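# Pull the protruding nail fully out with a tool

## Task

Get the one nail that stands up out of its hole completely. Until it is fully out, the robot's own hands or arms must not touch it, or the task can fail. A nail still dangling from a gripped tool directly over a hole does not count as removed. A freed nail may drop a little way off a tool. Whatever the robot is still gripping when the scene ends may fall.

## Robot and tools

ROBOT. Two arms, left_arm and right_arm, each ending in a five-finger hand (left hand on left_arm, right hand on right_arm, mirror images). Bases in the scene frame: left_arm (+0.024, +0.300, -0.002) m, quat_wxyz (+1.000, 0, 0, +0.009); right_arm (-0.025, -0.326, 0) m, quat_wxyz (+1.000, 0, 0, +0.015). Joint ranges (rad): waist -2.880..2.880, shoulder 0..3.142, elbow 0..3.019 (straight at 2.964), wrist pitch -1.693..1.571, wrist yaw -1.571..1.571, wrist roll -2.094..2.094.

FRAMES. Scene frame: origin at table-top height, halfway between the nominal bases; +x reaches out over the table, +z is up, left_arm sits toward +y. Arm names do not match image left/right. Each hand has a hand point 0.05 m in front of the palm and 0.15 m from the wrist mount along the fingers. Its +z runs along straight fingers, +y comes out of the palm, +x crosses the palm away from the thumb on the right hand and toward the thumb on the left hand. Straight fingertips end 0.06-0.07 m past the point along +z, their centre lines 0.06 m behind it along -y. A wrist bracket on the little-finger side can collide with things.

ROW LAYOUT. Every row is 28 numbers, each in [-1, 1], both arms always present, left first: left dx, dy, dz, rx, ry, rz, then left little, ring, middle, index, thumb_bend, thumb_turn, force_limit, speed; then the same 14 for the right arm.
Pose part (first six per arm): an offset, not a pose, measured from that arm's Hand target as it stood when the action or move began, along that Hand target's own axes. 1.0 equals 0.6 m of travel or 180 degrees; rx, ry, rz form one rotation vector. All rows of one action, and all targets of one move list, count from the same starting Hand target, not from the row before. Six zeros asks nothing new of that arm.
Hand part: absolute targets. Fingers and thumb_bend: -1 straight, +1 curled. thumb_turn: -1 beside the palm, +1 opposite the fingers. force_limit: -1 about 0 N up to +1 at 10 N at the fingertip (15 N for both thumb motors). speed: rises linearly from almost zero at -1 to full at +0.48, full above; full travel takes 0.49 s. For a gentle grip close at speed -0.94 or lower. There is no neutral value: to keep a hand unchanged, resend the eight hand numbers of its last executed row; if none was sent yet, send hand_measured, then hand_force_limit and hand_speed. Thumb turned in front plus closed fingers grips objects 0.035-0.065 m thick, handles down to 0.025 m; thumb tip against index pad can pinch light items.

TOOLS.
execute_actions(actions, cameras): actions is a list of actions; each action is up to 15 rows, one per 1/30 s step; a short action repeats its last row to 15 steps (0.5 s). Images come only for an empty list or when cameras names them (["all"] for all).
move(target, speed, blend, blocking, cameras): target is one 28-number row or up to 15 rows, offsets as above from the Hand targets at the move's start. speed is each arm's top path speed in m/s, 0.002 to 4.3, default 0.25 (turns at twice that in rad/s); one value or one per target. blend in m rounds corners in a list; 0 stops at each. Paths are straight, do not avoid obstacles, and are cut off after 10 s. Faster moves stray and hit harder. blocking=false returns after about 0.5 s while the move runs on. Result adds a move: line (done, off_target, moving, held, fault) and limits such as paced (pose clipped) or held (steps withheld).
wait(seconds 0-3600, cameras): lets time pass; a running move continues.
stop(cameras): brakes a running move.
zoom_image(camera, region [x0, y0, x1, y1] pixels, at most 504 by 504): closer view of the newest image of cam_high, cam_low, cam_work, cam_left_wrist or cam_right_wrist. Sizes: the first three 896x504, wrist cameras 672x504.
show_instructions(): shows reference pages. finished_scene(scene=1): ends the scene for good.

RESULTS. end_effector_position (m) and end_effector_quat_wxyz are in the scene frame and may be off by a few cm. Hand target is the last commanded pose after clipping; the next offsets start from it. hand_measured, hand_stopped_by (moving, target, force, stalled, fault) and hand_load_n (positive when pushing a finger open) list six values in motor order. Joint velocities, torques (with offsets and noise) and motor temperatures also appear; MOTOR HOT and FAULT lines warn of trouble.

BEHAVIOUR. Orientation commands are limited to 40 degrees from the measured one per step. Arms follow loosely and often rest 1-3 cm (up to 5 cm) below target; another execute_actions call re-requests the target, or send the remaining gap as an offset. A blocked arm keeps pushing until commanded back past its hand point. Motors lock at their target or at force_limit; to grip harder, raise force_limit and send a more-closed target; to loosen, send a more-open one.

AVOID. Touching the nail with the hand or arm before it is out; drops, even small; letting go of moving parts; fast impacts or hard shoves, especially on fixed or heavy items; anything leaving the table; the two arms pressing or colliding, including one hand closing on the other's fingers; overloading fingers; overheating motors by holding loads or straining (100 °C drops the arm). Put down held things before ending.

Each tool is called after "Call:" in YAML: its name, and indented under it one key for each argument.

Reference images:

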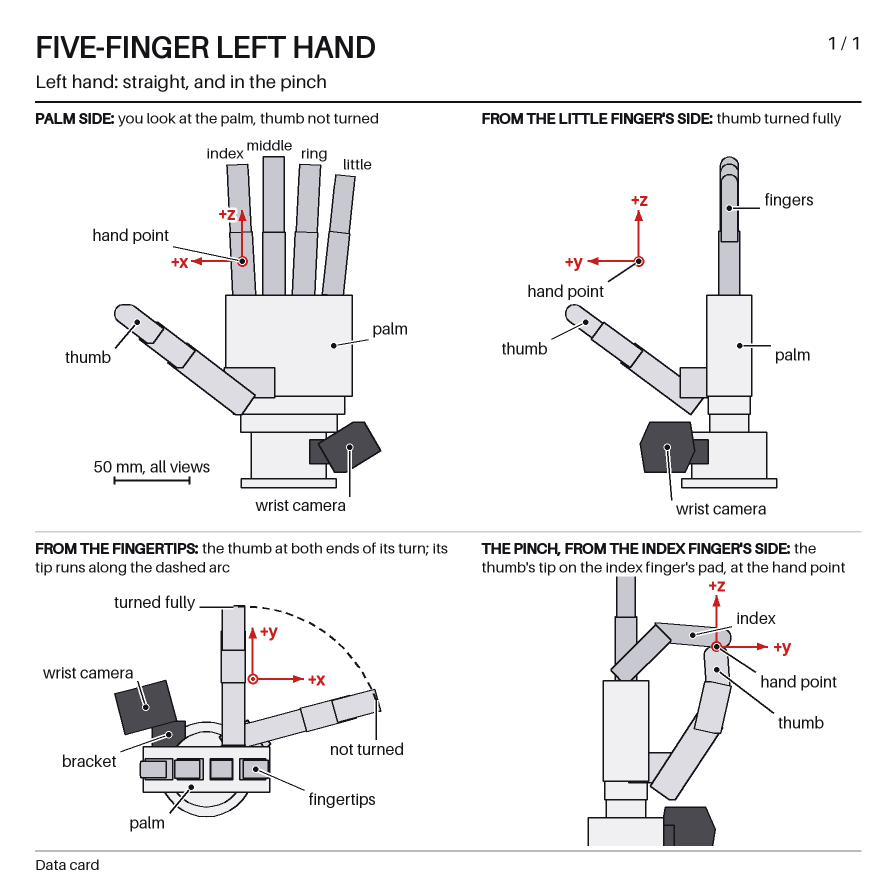

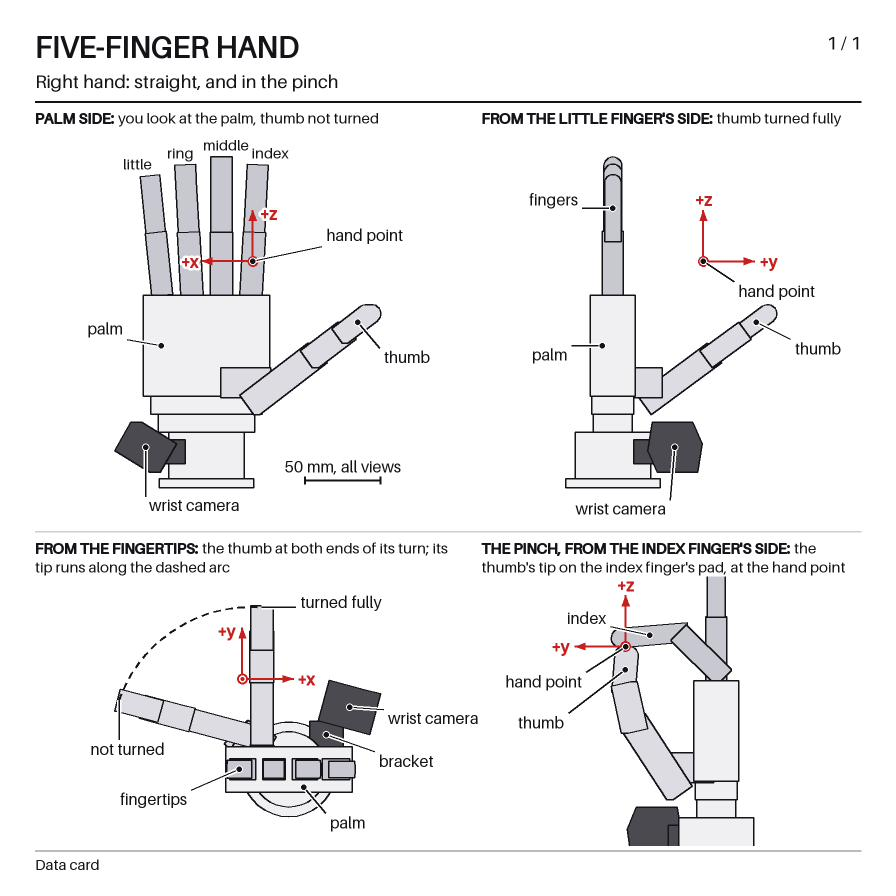

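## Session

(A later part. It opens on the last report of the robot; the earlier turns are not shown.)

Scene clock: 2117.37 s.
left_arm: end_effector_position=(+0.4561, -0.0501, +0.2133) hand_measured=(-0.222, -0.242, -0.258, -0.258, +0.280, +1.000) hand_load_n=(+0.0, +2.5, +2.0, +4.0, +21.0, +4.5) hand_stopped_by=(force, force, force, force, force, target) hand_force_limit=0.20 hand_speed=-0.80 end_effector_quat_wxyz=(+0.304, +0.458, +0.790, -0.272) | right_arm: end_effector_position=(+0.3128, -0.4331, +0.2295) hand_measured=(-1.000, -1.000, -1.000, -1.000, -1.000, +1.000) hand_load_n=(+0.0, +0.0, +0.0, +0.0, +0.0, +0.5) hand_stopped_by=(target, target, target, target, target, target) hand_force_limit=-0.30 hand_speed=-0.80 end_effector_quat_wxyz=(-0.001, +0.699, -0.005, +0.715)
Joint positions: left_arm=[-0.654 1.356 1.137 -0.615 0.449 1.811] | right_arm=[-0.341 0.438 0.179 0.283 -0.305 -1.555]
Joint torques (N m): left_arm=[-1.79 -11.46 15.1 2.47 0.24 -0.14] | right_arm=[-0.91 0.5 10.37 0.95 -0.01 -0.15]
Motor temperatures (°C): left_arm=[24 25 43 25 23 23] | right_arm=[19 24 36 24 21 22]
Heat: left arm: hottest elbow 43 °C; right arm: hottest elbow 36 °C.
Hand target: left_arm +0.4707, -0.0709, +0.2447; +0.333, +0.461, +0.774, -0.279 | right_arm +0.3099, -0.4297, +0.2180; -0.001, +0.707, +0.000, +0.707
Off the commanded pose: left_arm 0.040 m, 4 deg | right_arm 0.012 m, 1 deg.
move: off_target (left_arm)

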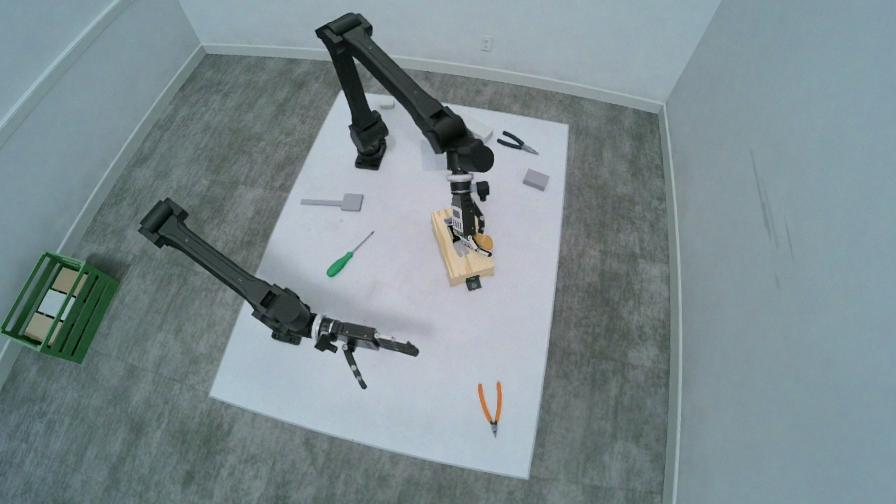

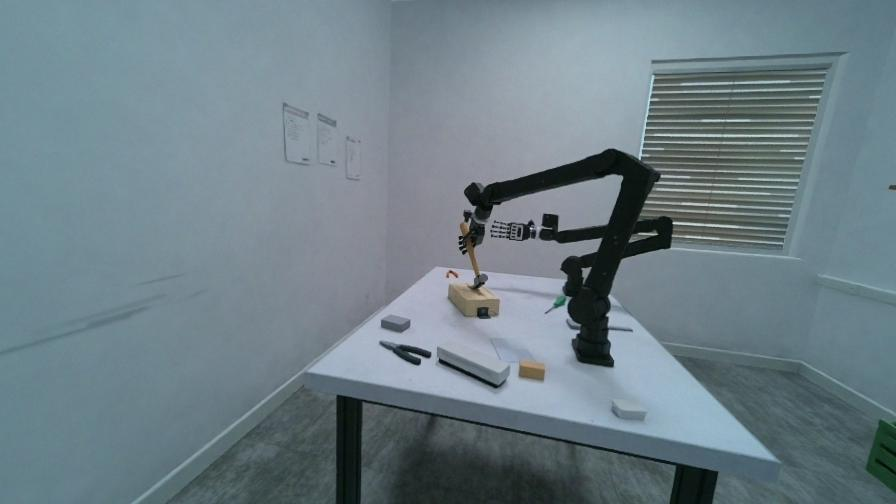

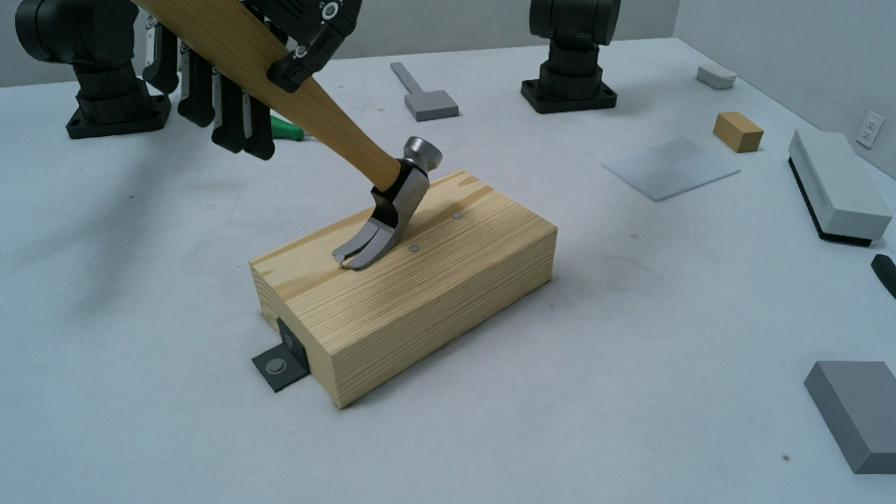

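Call:
move:
  target: [-0.0196,0.0077,0.0147,0,0,0,0.95,0.95,0.8,0.7,0.3,1,0.2,-0.8,0,0,0,0,0,0,-1,-1,-1,-1,-1,1,-0.3,-0.8]
  speed: 0.03
  cameras: ["cam_high","cam_low","cam_work"]

Call:
zoom_image:
  camera: "cam_high"
  region: [440, 210, 500, 270]

Call:
zoom_image:
  camera: "cam_work"
  region: [310, 200, 410, 300]

Call:
zoom_image:
  camera: "cam_low"
  region: [455, 270, 505, 310]

Scene clock: 2146.97 s.
left_arm: end_effector_position=(+0.4666, -0.0620, +0.2139) hand_measured=(-0.222, -0.242, -0.258, -0.258, +0.280, +1.000) hand_load_n=(+0.0, +2.5, +2.5, +4.5, +20.5, +5.0) hand_stopped_by=(force, force, force, force, force, target) hand_force_limit=0.20 hand_speed=-0.80 end_effector_quat_wxyz=(+0.303, +0.458, +0.790, -0.273) | right_arm: end_effector_position=(+0.3128, -0.4331, +0.2295) hand_measured=(-1.000, -1.000, -1.000, -1.000, -1.000, +1.000) hand_load_n=(+0.0, +0.0, -0.5, +0.0, +0.0, +0.5) hand_stopped_by=(target, target, target, target, target, target) hand_force_limit=-0.30 hand_speed=-0.80 end_effector_quat_wxyz=(-0.001, +0.699, -0.005, +0.715)
Joint positions: left_arm=[-0.66 1.396 1.178 -0.615 0.446 1.806] | right_arm=[-0.341 0.438 0.179 0.283 -0.305 -1.555]
Joint torques (N m): left_arm=[-1.9 -12.34 15.45 2.25 0.19 -0.16] | right_arm=[0.09 0.5 10.26 0.77 0.02 -0.17]
Heat: left arm: hottest elbow 42 °C; right arm: hottest elbow 36 °C.
Hand target: left_arm +0.4813, -0.0816, +0.2478; +0.333, +0.461, +0.774, -0.279 | right_arm +0.3099, -0.4297, +0.2180; -0.001, +0.707, +0.000, +0.707
Off the commanded pose: left_arm 0.042 m, 4 deg | right_arm 0.012 m, 1 deg.
move: off_target (left_arm)

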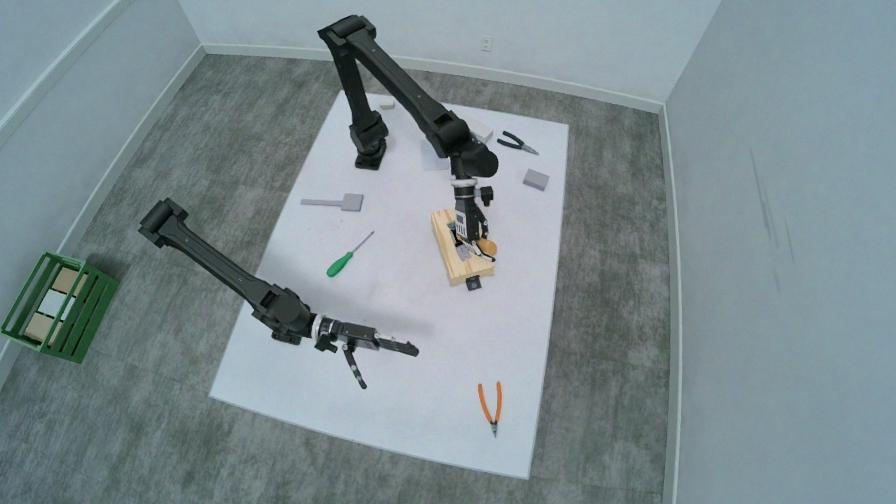

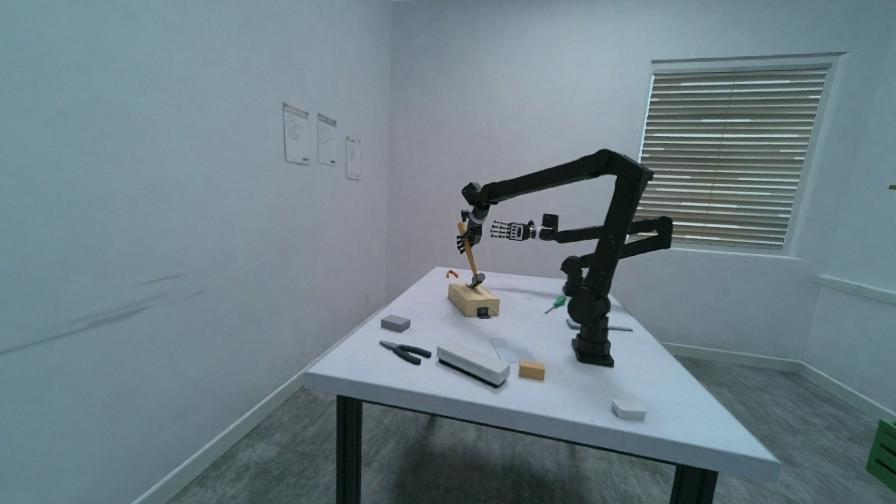

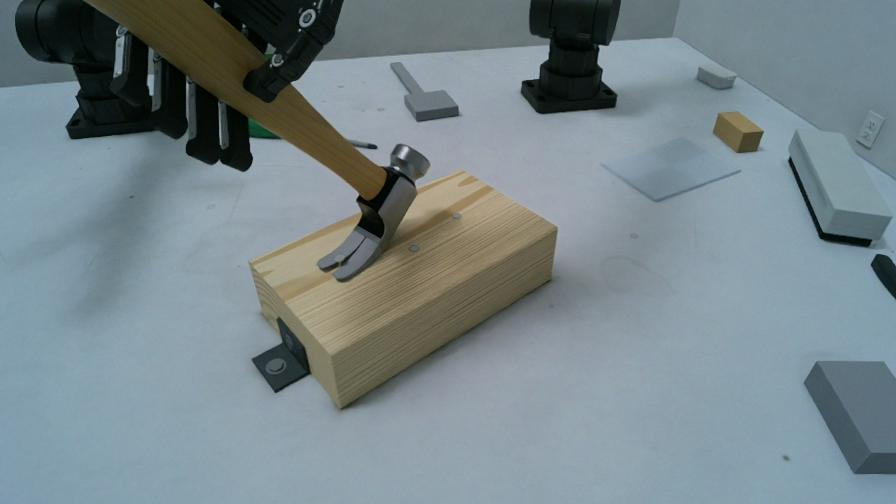

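Scaled by 8.400 from the camera's image (finer frame: 1280x720).

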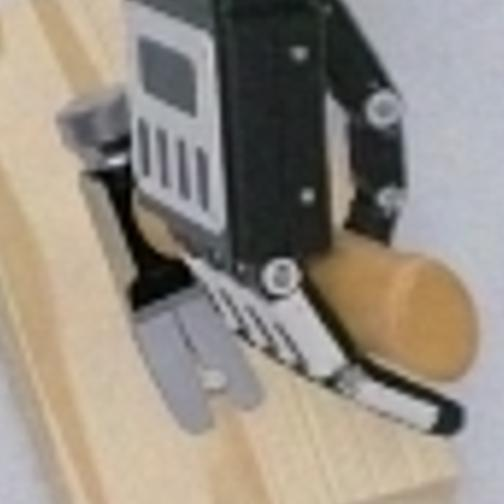

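Scaled by 5.040 from the camera's image (finer frame: 1280x720).

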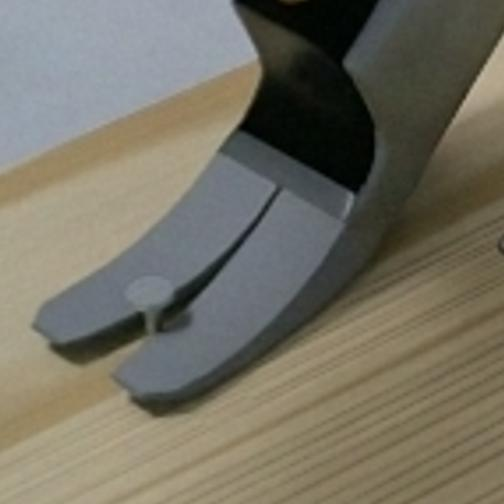

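Scaled by 10.080 from the camera's image (finer frame: 1280x720).

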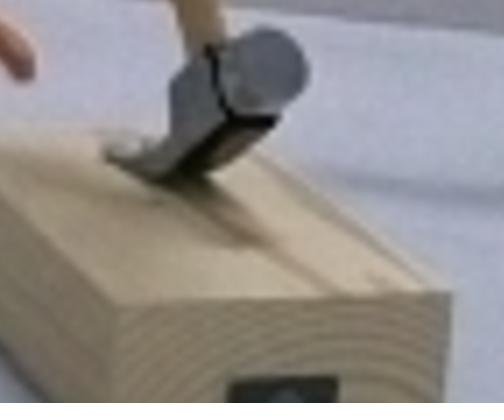

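Call:
move:
  target: [-0.0115,0.0023,0.0095,0,0,0,0.95,0.95,0.8,0.7,0.3,1,0.2,-0.8,0,0,0,0,0,0,-1,-1,-1,-1,-1,1,-0.3,-0.8]
  speed: 0.03
  cameras: ["cam_high","cam_low","cam_work"]

Call:
zoom_image:
  camera: "cam_high"
  region: [440, 210, 500, 270]

Call:
zoom_image:
  camera: "cam_work"
  region: [310, 200, 410, 300]

Call:
zoom_image:
  camera: "cam_low"
  region: [455, 270, 505, 310]

Scene clock: 2153.90 s.
left_arm: end_effector_position=(+0.4723, -0.0690, +0.2140) hand_measured=(-0.222, -0.242, -0.258, -0.258, +0.280, +1.000) hand_load_n=(+0.0, +2.5, +2.5, +4.5, +20.5, +5.0) hand_stopped_by=(force, force, force, force, force, target) hand_force_limit=0.20 hand_speed=-0.80 end_effector_quat_wxyz=(+0.303, +0.459, +0.790, -0.272) | right_arm: end_effector_position=(+0.3128, -0.4331, +0.2295) hand_measured=(-1.000, -1.000, -1.000, -1.000, -1.000, +1.000) hand_load_n=(+0.0, +0.0, +0.0, +0.0, +0.0, +0.5) hand_stopped_by=(target, target, target, target, target, target) hand_force_limit=-0.30 hand_speed=-0.80 end_effector_quat_wxyz=(-0.001, +0.699, -0.005, +0.715)
Joint positions: left_arm=[-0.666 1.419 1.202 -0.615 0.441 1.802] | right_arm=[-0.341 0.438 0.179 0.283 -0.305 -1.555]
Joint torques (N m): left_arm=[-1.9 -13.04 15.56 2.11 0.24 -0.15] | right_arm=[0.21 1.14 10.26 1.03 0 -0.16]
Heat: left arm: hottest elbow 43 °C; right arm: hottest elbow 36 °C.
Hand target: left_arm +0.4865, -0.0889, +0.2492; +0.333, +0.461, +0.774, -0.279 | right_arm +0.3099, -0.4297, +0.2180; -0.001, +0.707, +0.000, +0.707
Off the commanded pose: left_arm 0.043 m, 4 deg | right_arm 0.012 m, 1 deg.
move: off_target (left_arm)

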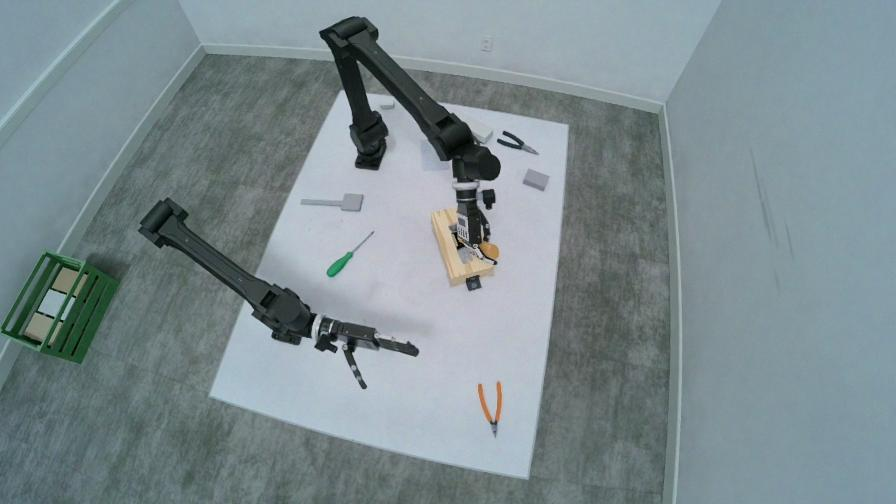

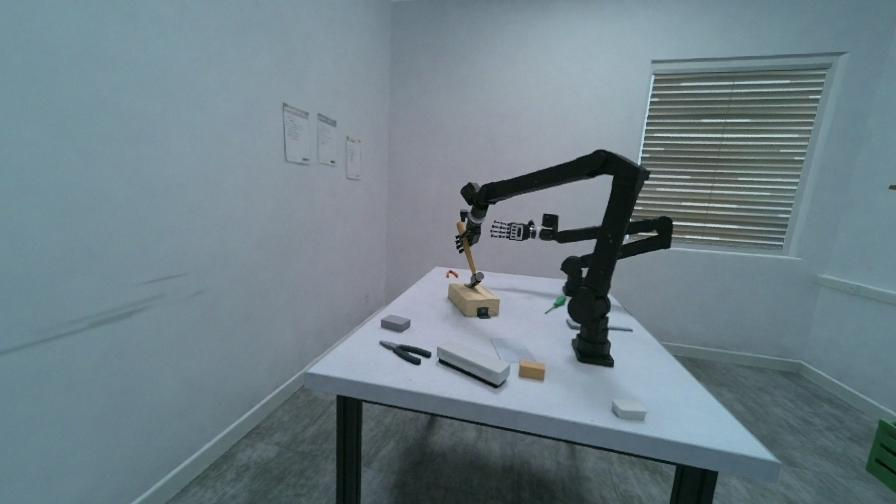

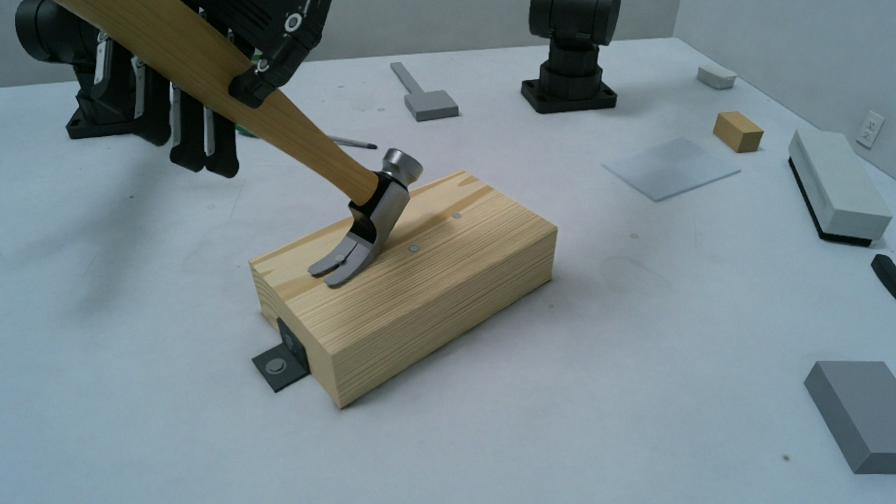

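Scaled by 8.400 from the camera's image (finer frame: 1280x720).

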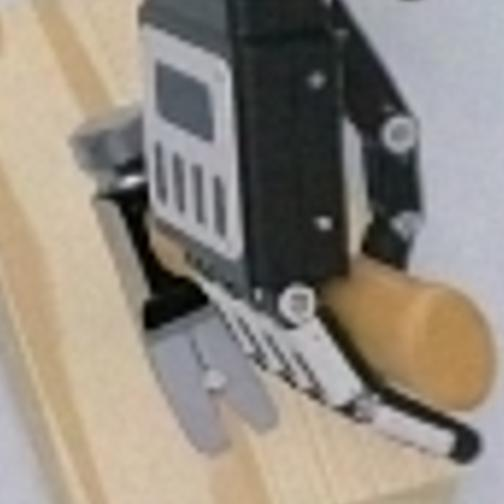

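Scaled by 5.040 from the camera's image (finer frame: 1280x720).

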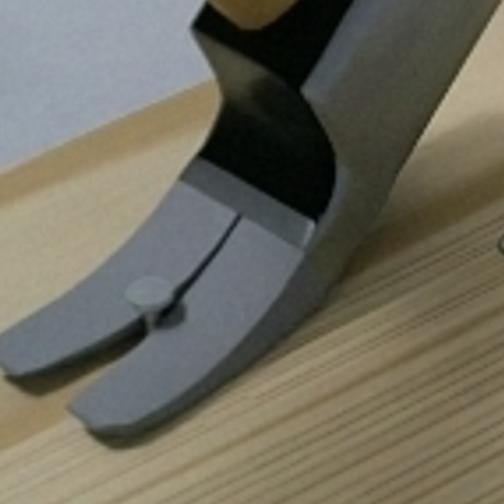

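Scaled by 10.080 from the camera's image (finer frame: 1280x720).

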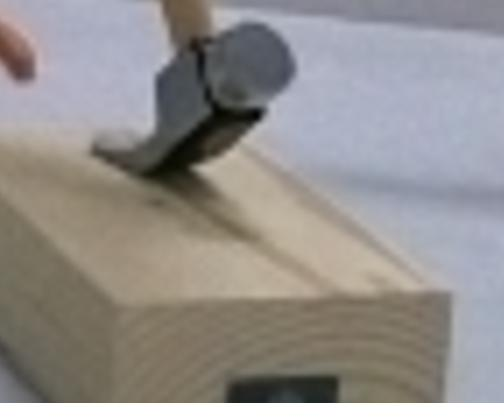

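Call:
move:
  target: [0.019,-0.0123,-0.0475,-0.0019,-0.0539,0.0132,0.95,0.95,0.8,0.7,0.3,1,0.2,-0.8,0,0,0,0,0,0,-1,-1,-1,-1,-1,1,-0.3,-0.8]
  speed: 0.03
  cameras: ["cam_high","cam_low","cam_work"]

Call:
zoom_image:
  camera: "cam_high"
  region: [440, 210, 500, 270]

Call:
zoom_image:
  camera: "cam_work"
  region: [310, 200, 410, 300]

Call:
zoom_image:
  camera: "cam_low"
  region: [430, 210, 530, 310]

Scene clock: 2184.77 s.
left_arm: end_effector_position=(+0.4617, -0.0563, +0.2205) hand_measured=(-0.222, -0.242, -0.258, -0.256, +0.280, +1.000) hand_load_n=(+0.0, +4.0, +2.5, +2.0, +21.0, +4.5) hand_stopped_by=(force, force, force, force, force, target) hand_force_limit=0.20 hand_speed=-0.80 end_effector_quat_wxyz=(+0.362, +0.453, +0.760, -0.295) | right_arm: end_effector_position=(+0.3128, -0.4331, +0.2295) hand_measured=(-1.000, -1.000, -1.000, -1.000, -1.000, +1.000) hand_load_n=(+0.0, -0.5, +0.0, +0.0, +0.0, +0.0) hand_stopped_by=(target, target, target, target, target, target) hand_force_limit=-0.30 hand_speed=-0.80 end_effector_quat_wxyz=(-0.001, +0.699, -0.005, +0.715)
Joint positions: left_arm=[-0.644 1.318 1.047 -0.42 0.481 1.789] | right_arm=[-0.341 0.438 0.179 0.283 -0.305 -1.555]
Joint torques (N m): left_arm=[-0.62 -15.09 11 3.93 0.98 -0.18] | right_arm=[-0.56 0.15 10.15 1.02 0.06 -0.22]
Heat: left arm: hottest elbow 47 °C; right arm: hottest elbow 36 °C.
Hand target: left_arm +0.4684, -0.0648, +0.2590; +0.404, +0.450, +0.734, -0.308 | right_arm +0.3099, -0.4297, +0.2180; -0.001, +0.707, +0.000, +0.707
Off the commanded pose: left_arm 0.040 m, 6 deg | right_arm 0.012 m, 1 deg.
move: off_target (left_arm)

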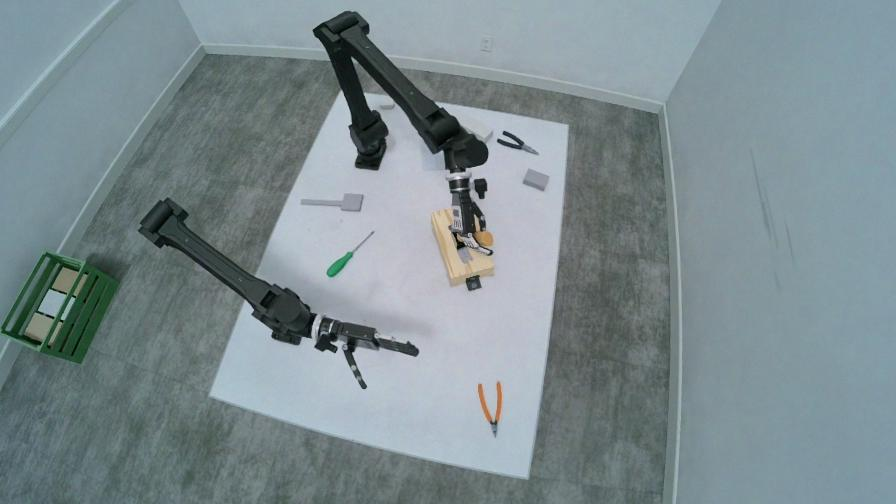

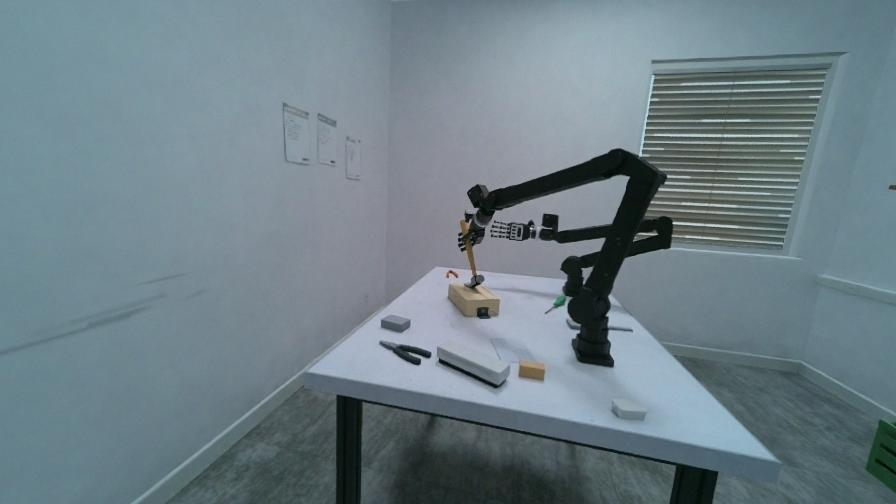

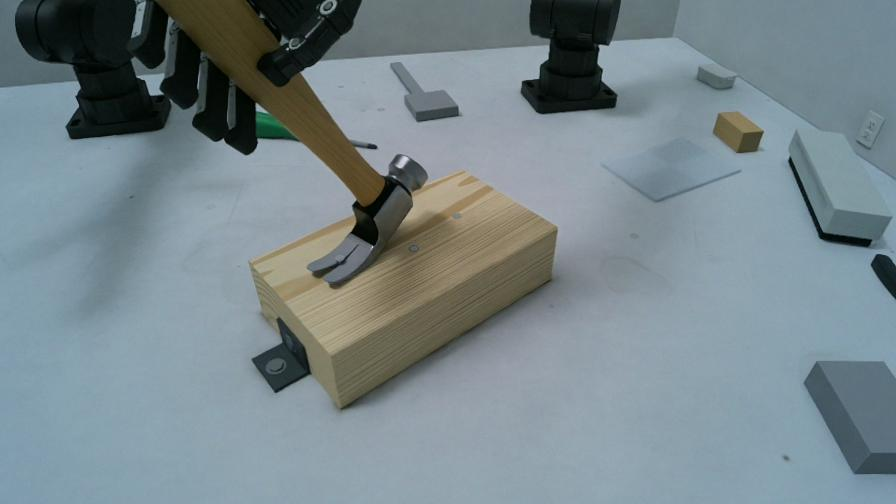

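Scaled by 8.400 from the camera's image (finer frame: 1280x720).

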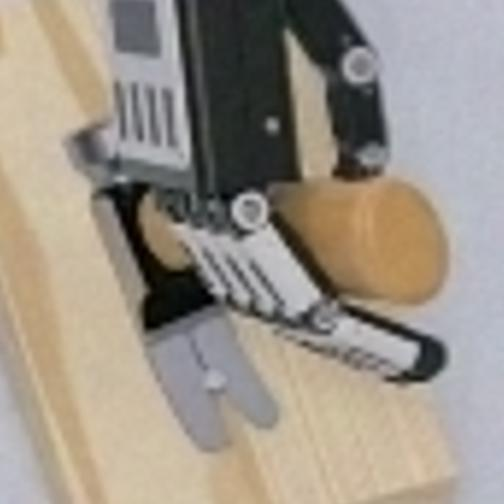

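Scaled by 5.040 from the camera's image (finer frame: 1280x720).

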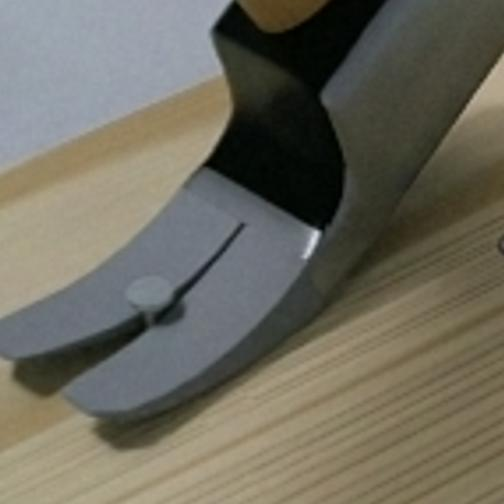

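Scaled by 5.040 from the camera's image (finer frame: 1280x720).

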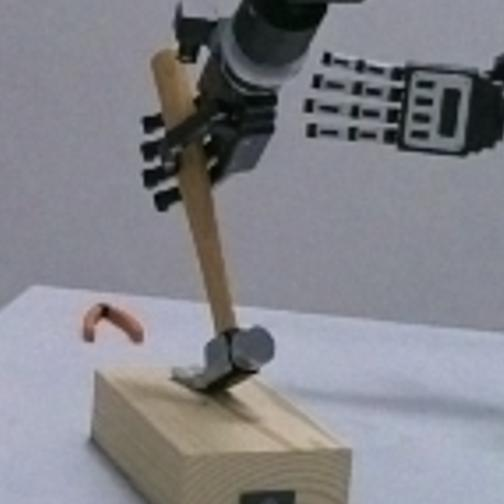

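Call:
move:
  target: [0.0168,-0.0142,-0.0555,-0.0018,-0.0539,0.0132,0.95,0.95,0.8,0.7,0.3,1,0.2,-0.8,0,0,0,0,0,0,-1,-1,-1,-1,-1,1,-0.3,-0.8]
  speed: 0.03
  cameras: ["cam_high","cam_low","cam_work"]

Call:
zoom_image:
  camera: "cam_work"
  region: [310, 200, 410, 300]

Call:
zoom_image:
  camera: "cam_low"
  region: [430, 210, 530, 310]

Scene clock: 2199.47 s.
left_arm: end_effector_position=(+0.4445, -0.0332, +0.2268) hand_measured=(-0.222, -0.242, -0.258, -0.256, +0.280, +1.000) hand_load_n=(+0.0, +3.0, +2.5, +3.0, +21.0, +4.5) hand_stopped_by=(force, force, force, force, force, target) hand_force_limit=0.20 hand_speed=-0.80 end_effector_quat_wxyz=(+0.434, +0.441, +0.716, -0.323) | right_arm: end_effector_position=(+0.3128, -0.4331, +0.2295) hand_measured=(-1.000, -1.000, -1.000, -1.000, -1.000, +1.000) hand_load_n=(+0.0, +0.0, +0.0, +0.0, +0.0, +0.0) hand_stopped_by=(target, target, target, target, target, target) hand_force_limit=-0.30 hand_speed=-0.80 end_effector_quat_wxyz=(-0.001, +0.699, -0.005, +0.715)
Joint positions: left_arm=[-0.603 1.19 0.846 -0.162 0.547 1.764] | right_arm=[-0.341 0.438 0.179 0.283 -0.305 -1.555]
Joint torques (N m): left_arm=[-0.56 -12.92 10.74 3.58 0.92 -0.26] | right_arm=[-0.5 0.38 10.14 0.98 0.1 -0.18]
Heat: left arm: hottest elbow 43 °C; right arm: hottest elbow 36 °C.
Hand target: left_arm +0.4475, -0.0369, +0.2671; +0.472, +0.437, +0.689, -0.334 | right_arm +0.3099, -0.4297, +0.2180; -0.001, +0.707, +0.000, +0.707
Off the commanded pose: left_arm 0.041 m, 6 deg | right_arm 0.012 m, 1 deg.
move: off_target (left_arm)

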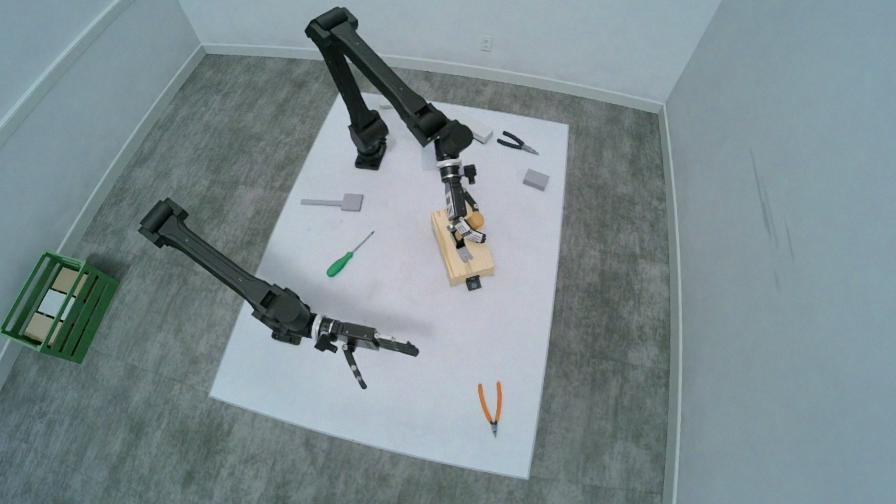

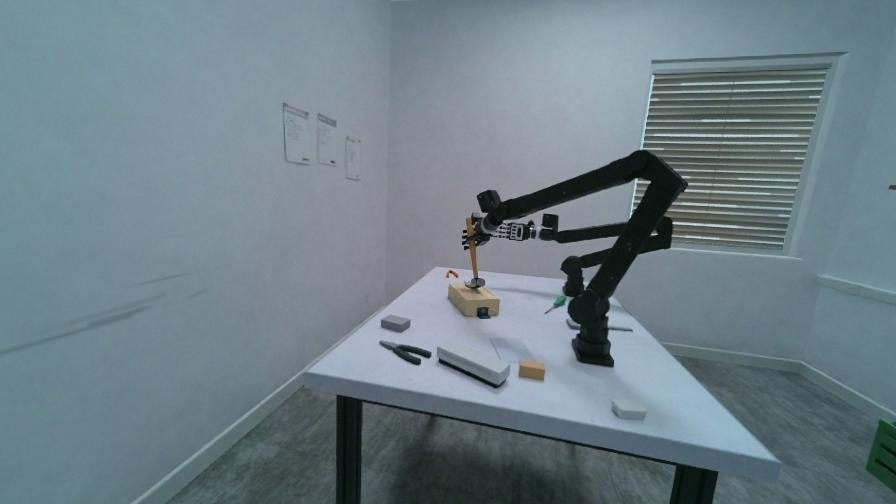

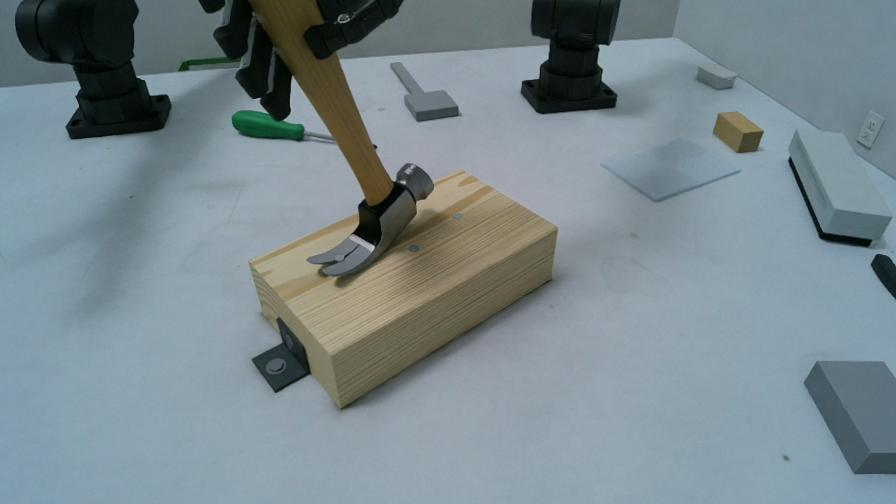

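Scaled by 5.040 from the camera's image (finer frame: 1280x720).

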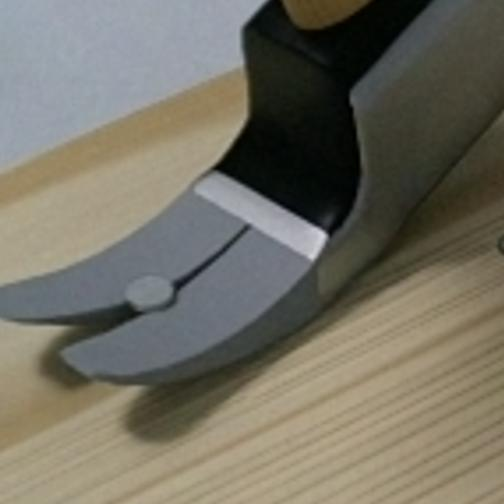

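Scaled by 5.040 from the camera's image (finer frame: 1280x720).

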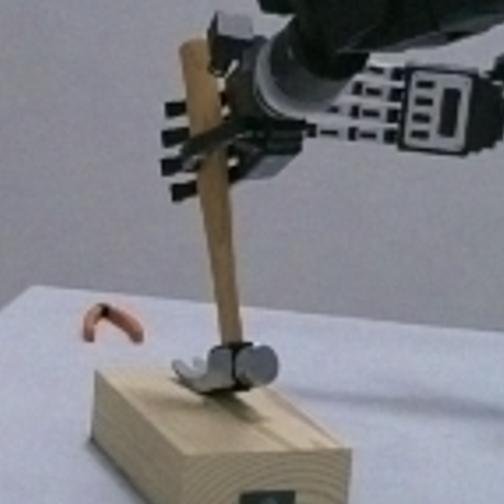

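Call:
move:
  target: [0.012,-0.0133,-0.0523,-0.0019,-0.0539,0.0132,0.95,0.95,0.8,0.7,0.3,1,0.2,-0.8,0,0,0,0,0,0,-1,-1,-1,-1,-1,1,-0.3,-0.8]
  speed: 0.03
  cameras: ["cam_high","cam_low","cam_work"]

Call:
zoom_image:
  camera: "cam_work"
  region: [310, 200, 410, 300]

Call:
zoom_image:
  camera: "cam_low"
  region: [430, 210, 530, 310]

Scene clock: 2213.67 s.
left_arm: end_effector_position=(+0.4407, -0.0239, +0.2275) hand_measured=(-0.224, -0.242, -0.258, -0.256, +0.280, +1.000) hand_load_n=(+6.5, +9.5, +2.0, +0.0, +20.0, +3.0) hand_stopped_by=(force, force, force, force, force, target) hand_force_limit=0.20 hand_speed=-0.80 end_effector_quat_wxyz=(+0.502, +0.432, +0.667, -0.341) | right_arm: end_effector_position=(+0.3128, -0.4331, +0.2295) hand_measured=(-1.000, -1.000, -1.000, -1.000, -1.000, +1.000) hand_load_n=(+0.0, +0.0, +0.0, +0.0, +0.0, +0.5) hand_stopped_by=(target, target, target, target, target, target) hand_force_limit=-0.30 hand_speed=-0.80 end_effector_quat_wxyz=(-0.001, +0.699, -0.005, +0.715)
Joint positions: left_arm=[-0.575 1.155 0.697 0.137 0.589 1.732] | right_arm=[-0.341 0.438 0.179 0.283 -0.305 -1.555]
Joint torques (N m): left_arm=[0.91 -16.67 7.39 3.33 1.77 -0.48] | right_arm=[-0.44 -0.03 10.22 0.99 0.03 -0.14]
Heat: left arm: hottest elbow 41 °C; right arm: hottest elbow 36 °C.
Hand target: left_arm +0.4276, -0.0107, +0.2713; +0.537, +0.420, +0.638, -0.358 | right_arm +0.3099, -0.4297, +0.2180; -0.001, +0.707, +0.000, +0.707
Off the commanded pose: left_arm 0.047 m, 6 deg | right_arm 0.012 m, 1 deg.
move: off_target (left_arm)

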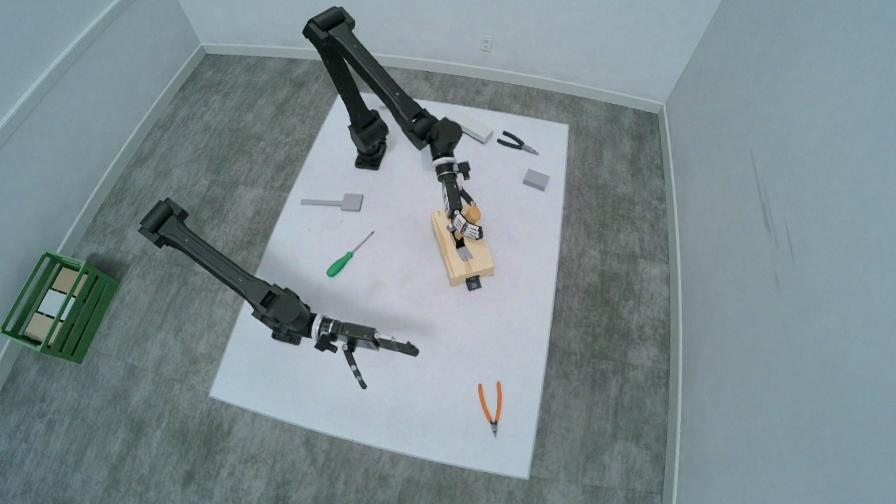

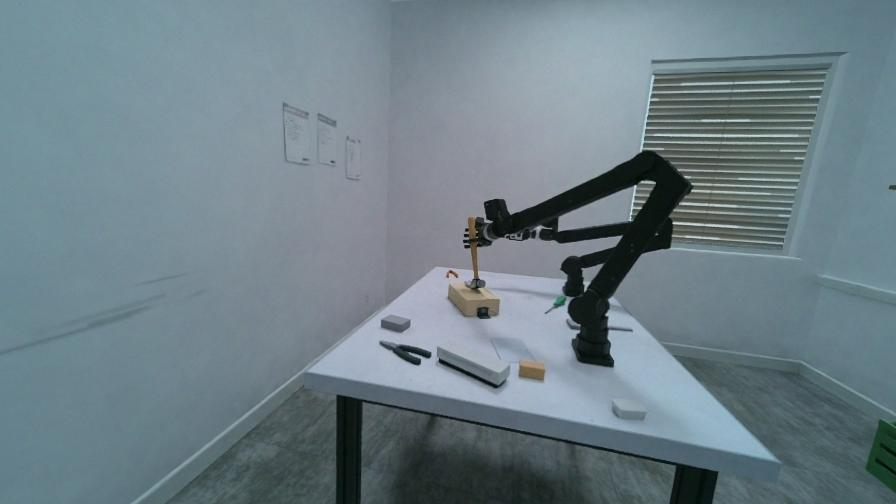

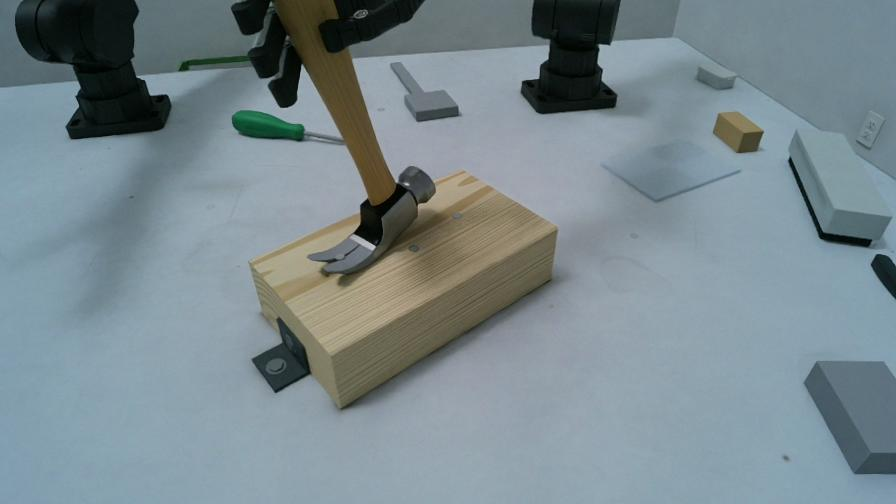

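Scaled by 5.040 from the camera's image (finer frame: 1280x720).

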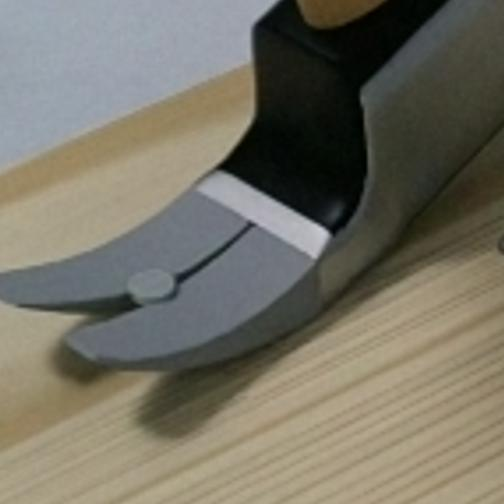

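Scaled by 5.040 from the camera's image (finer frame: 1280x720).

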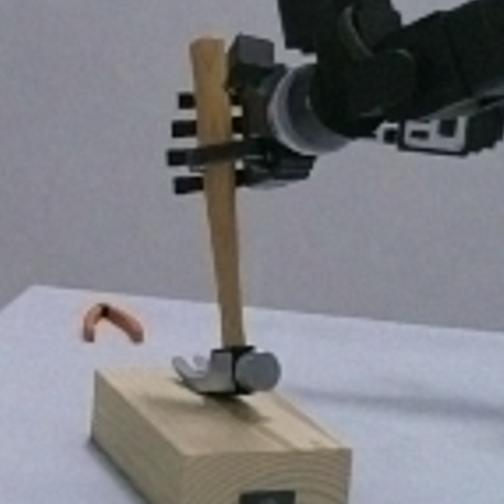

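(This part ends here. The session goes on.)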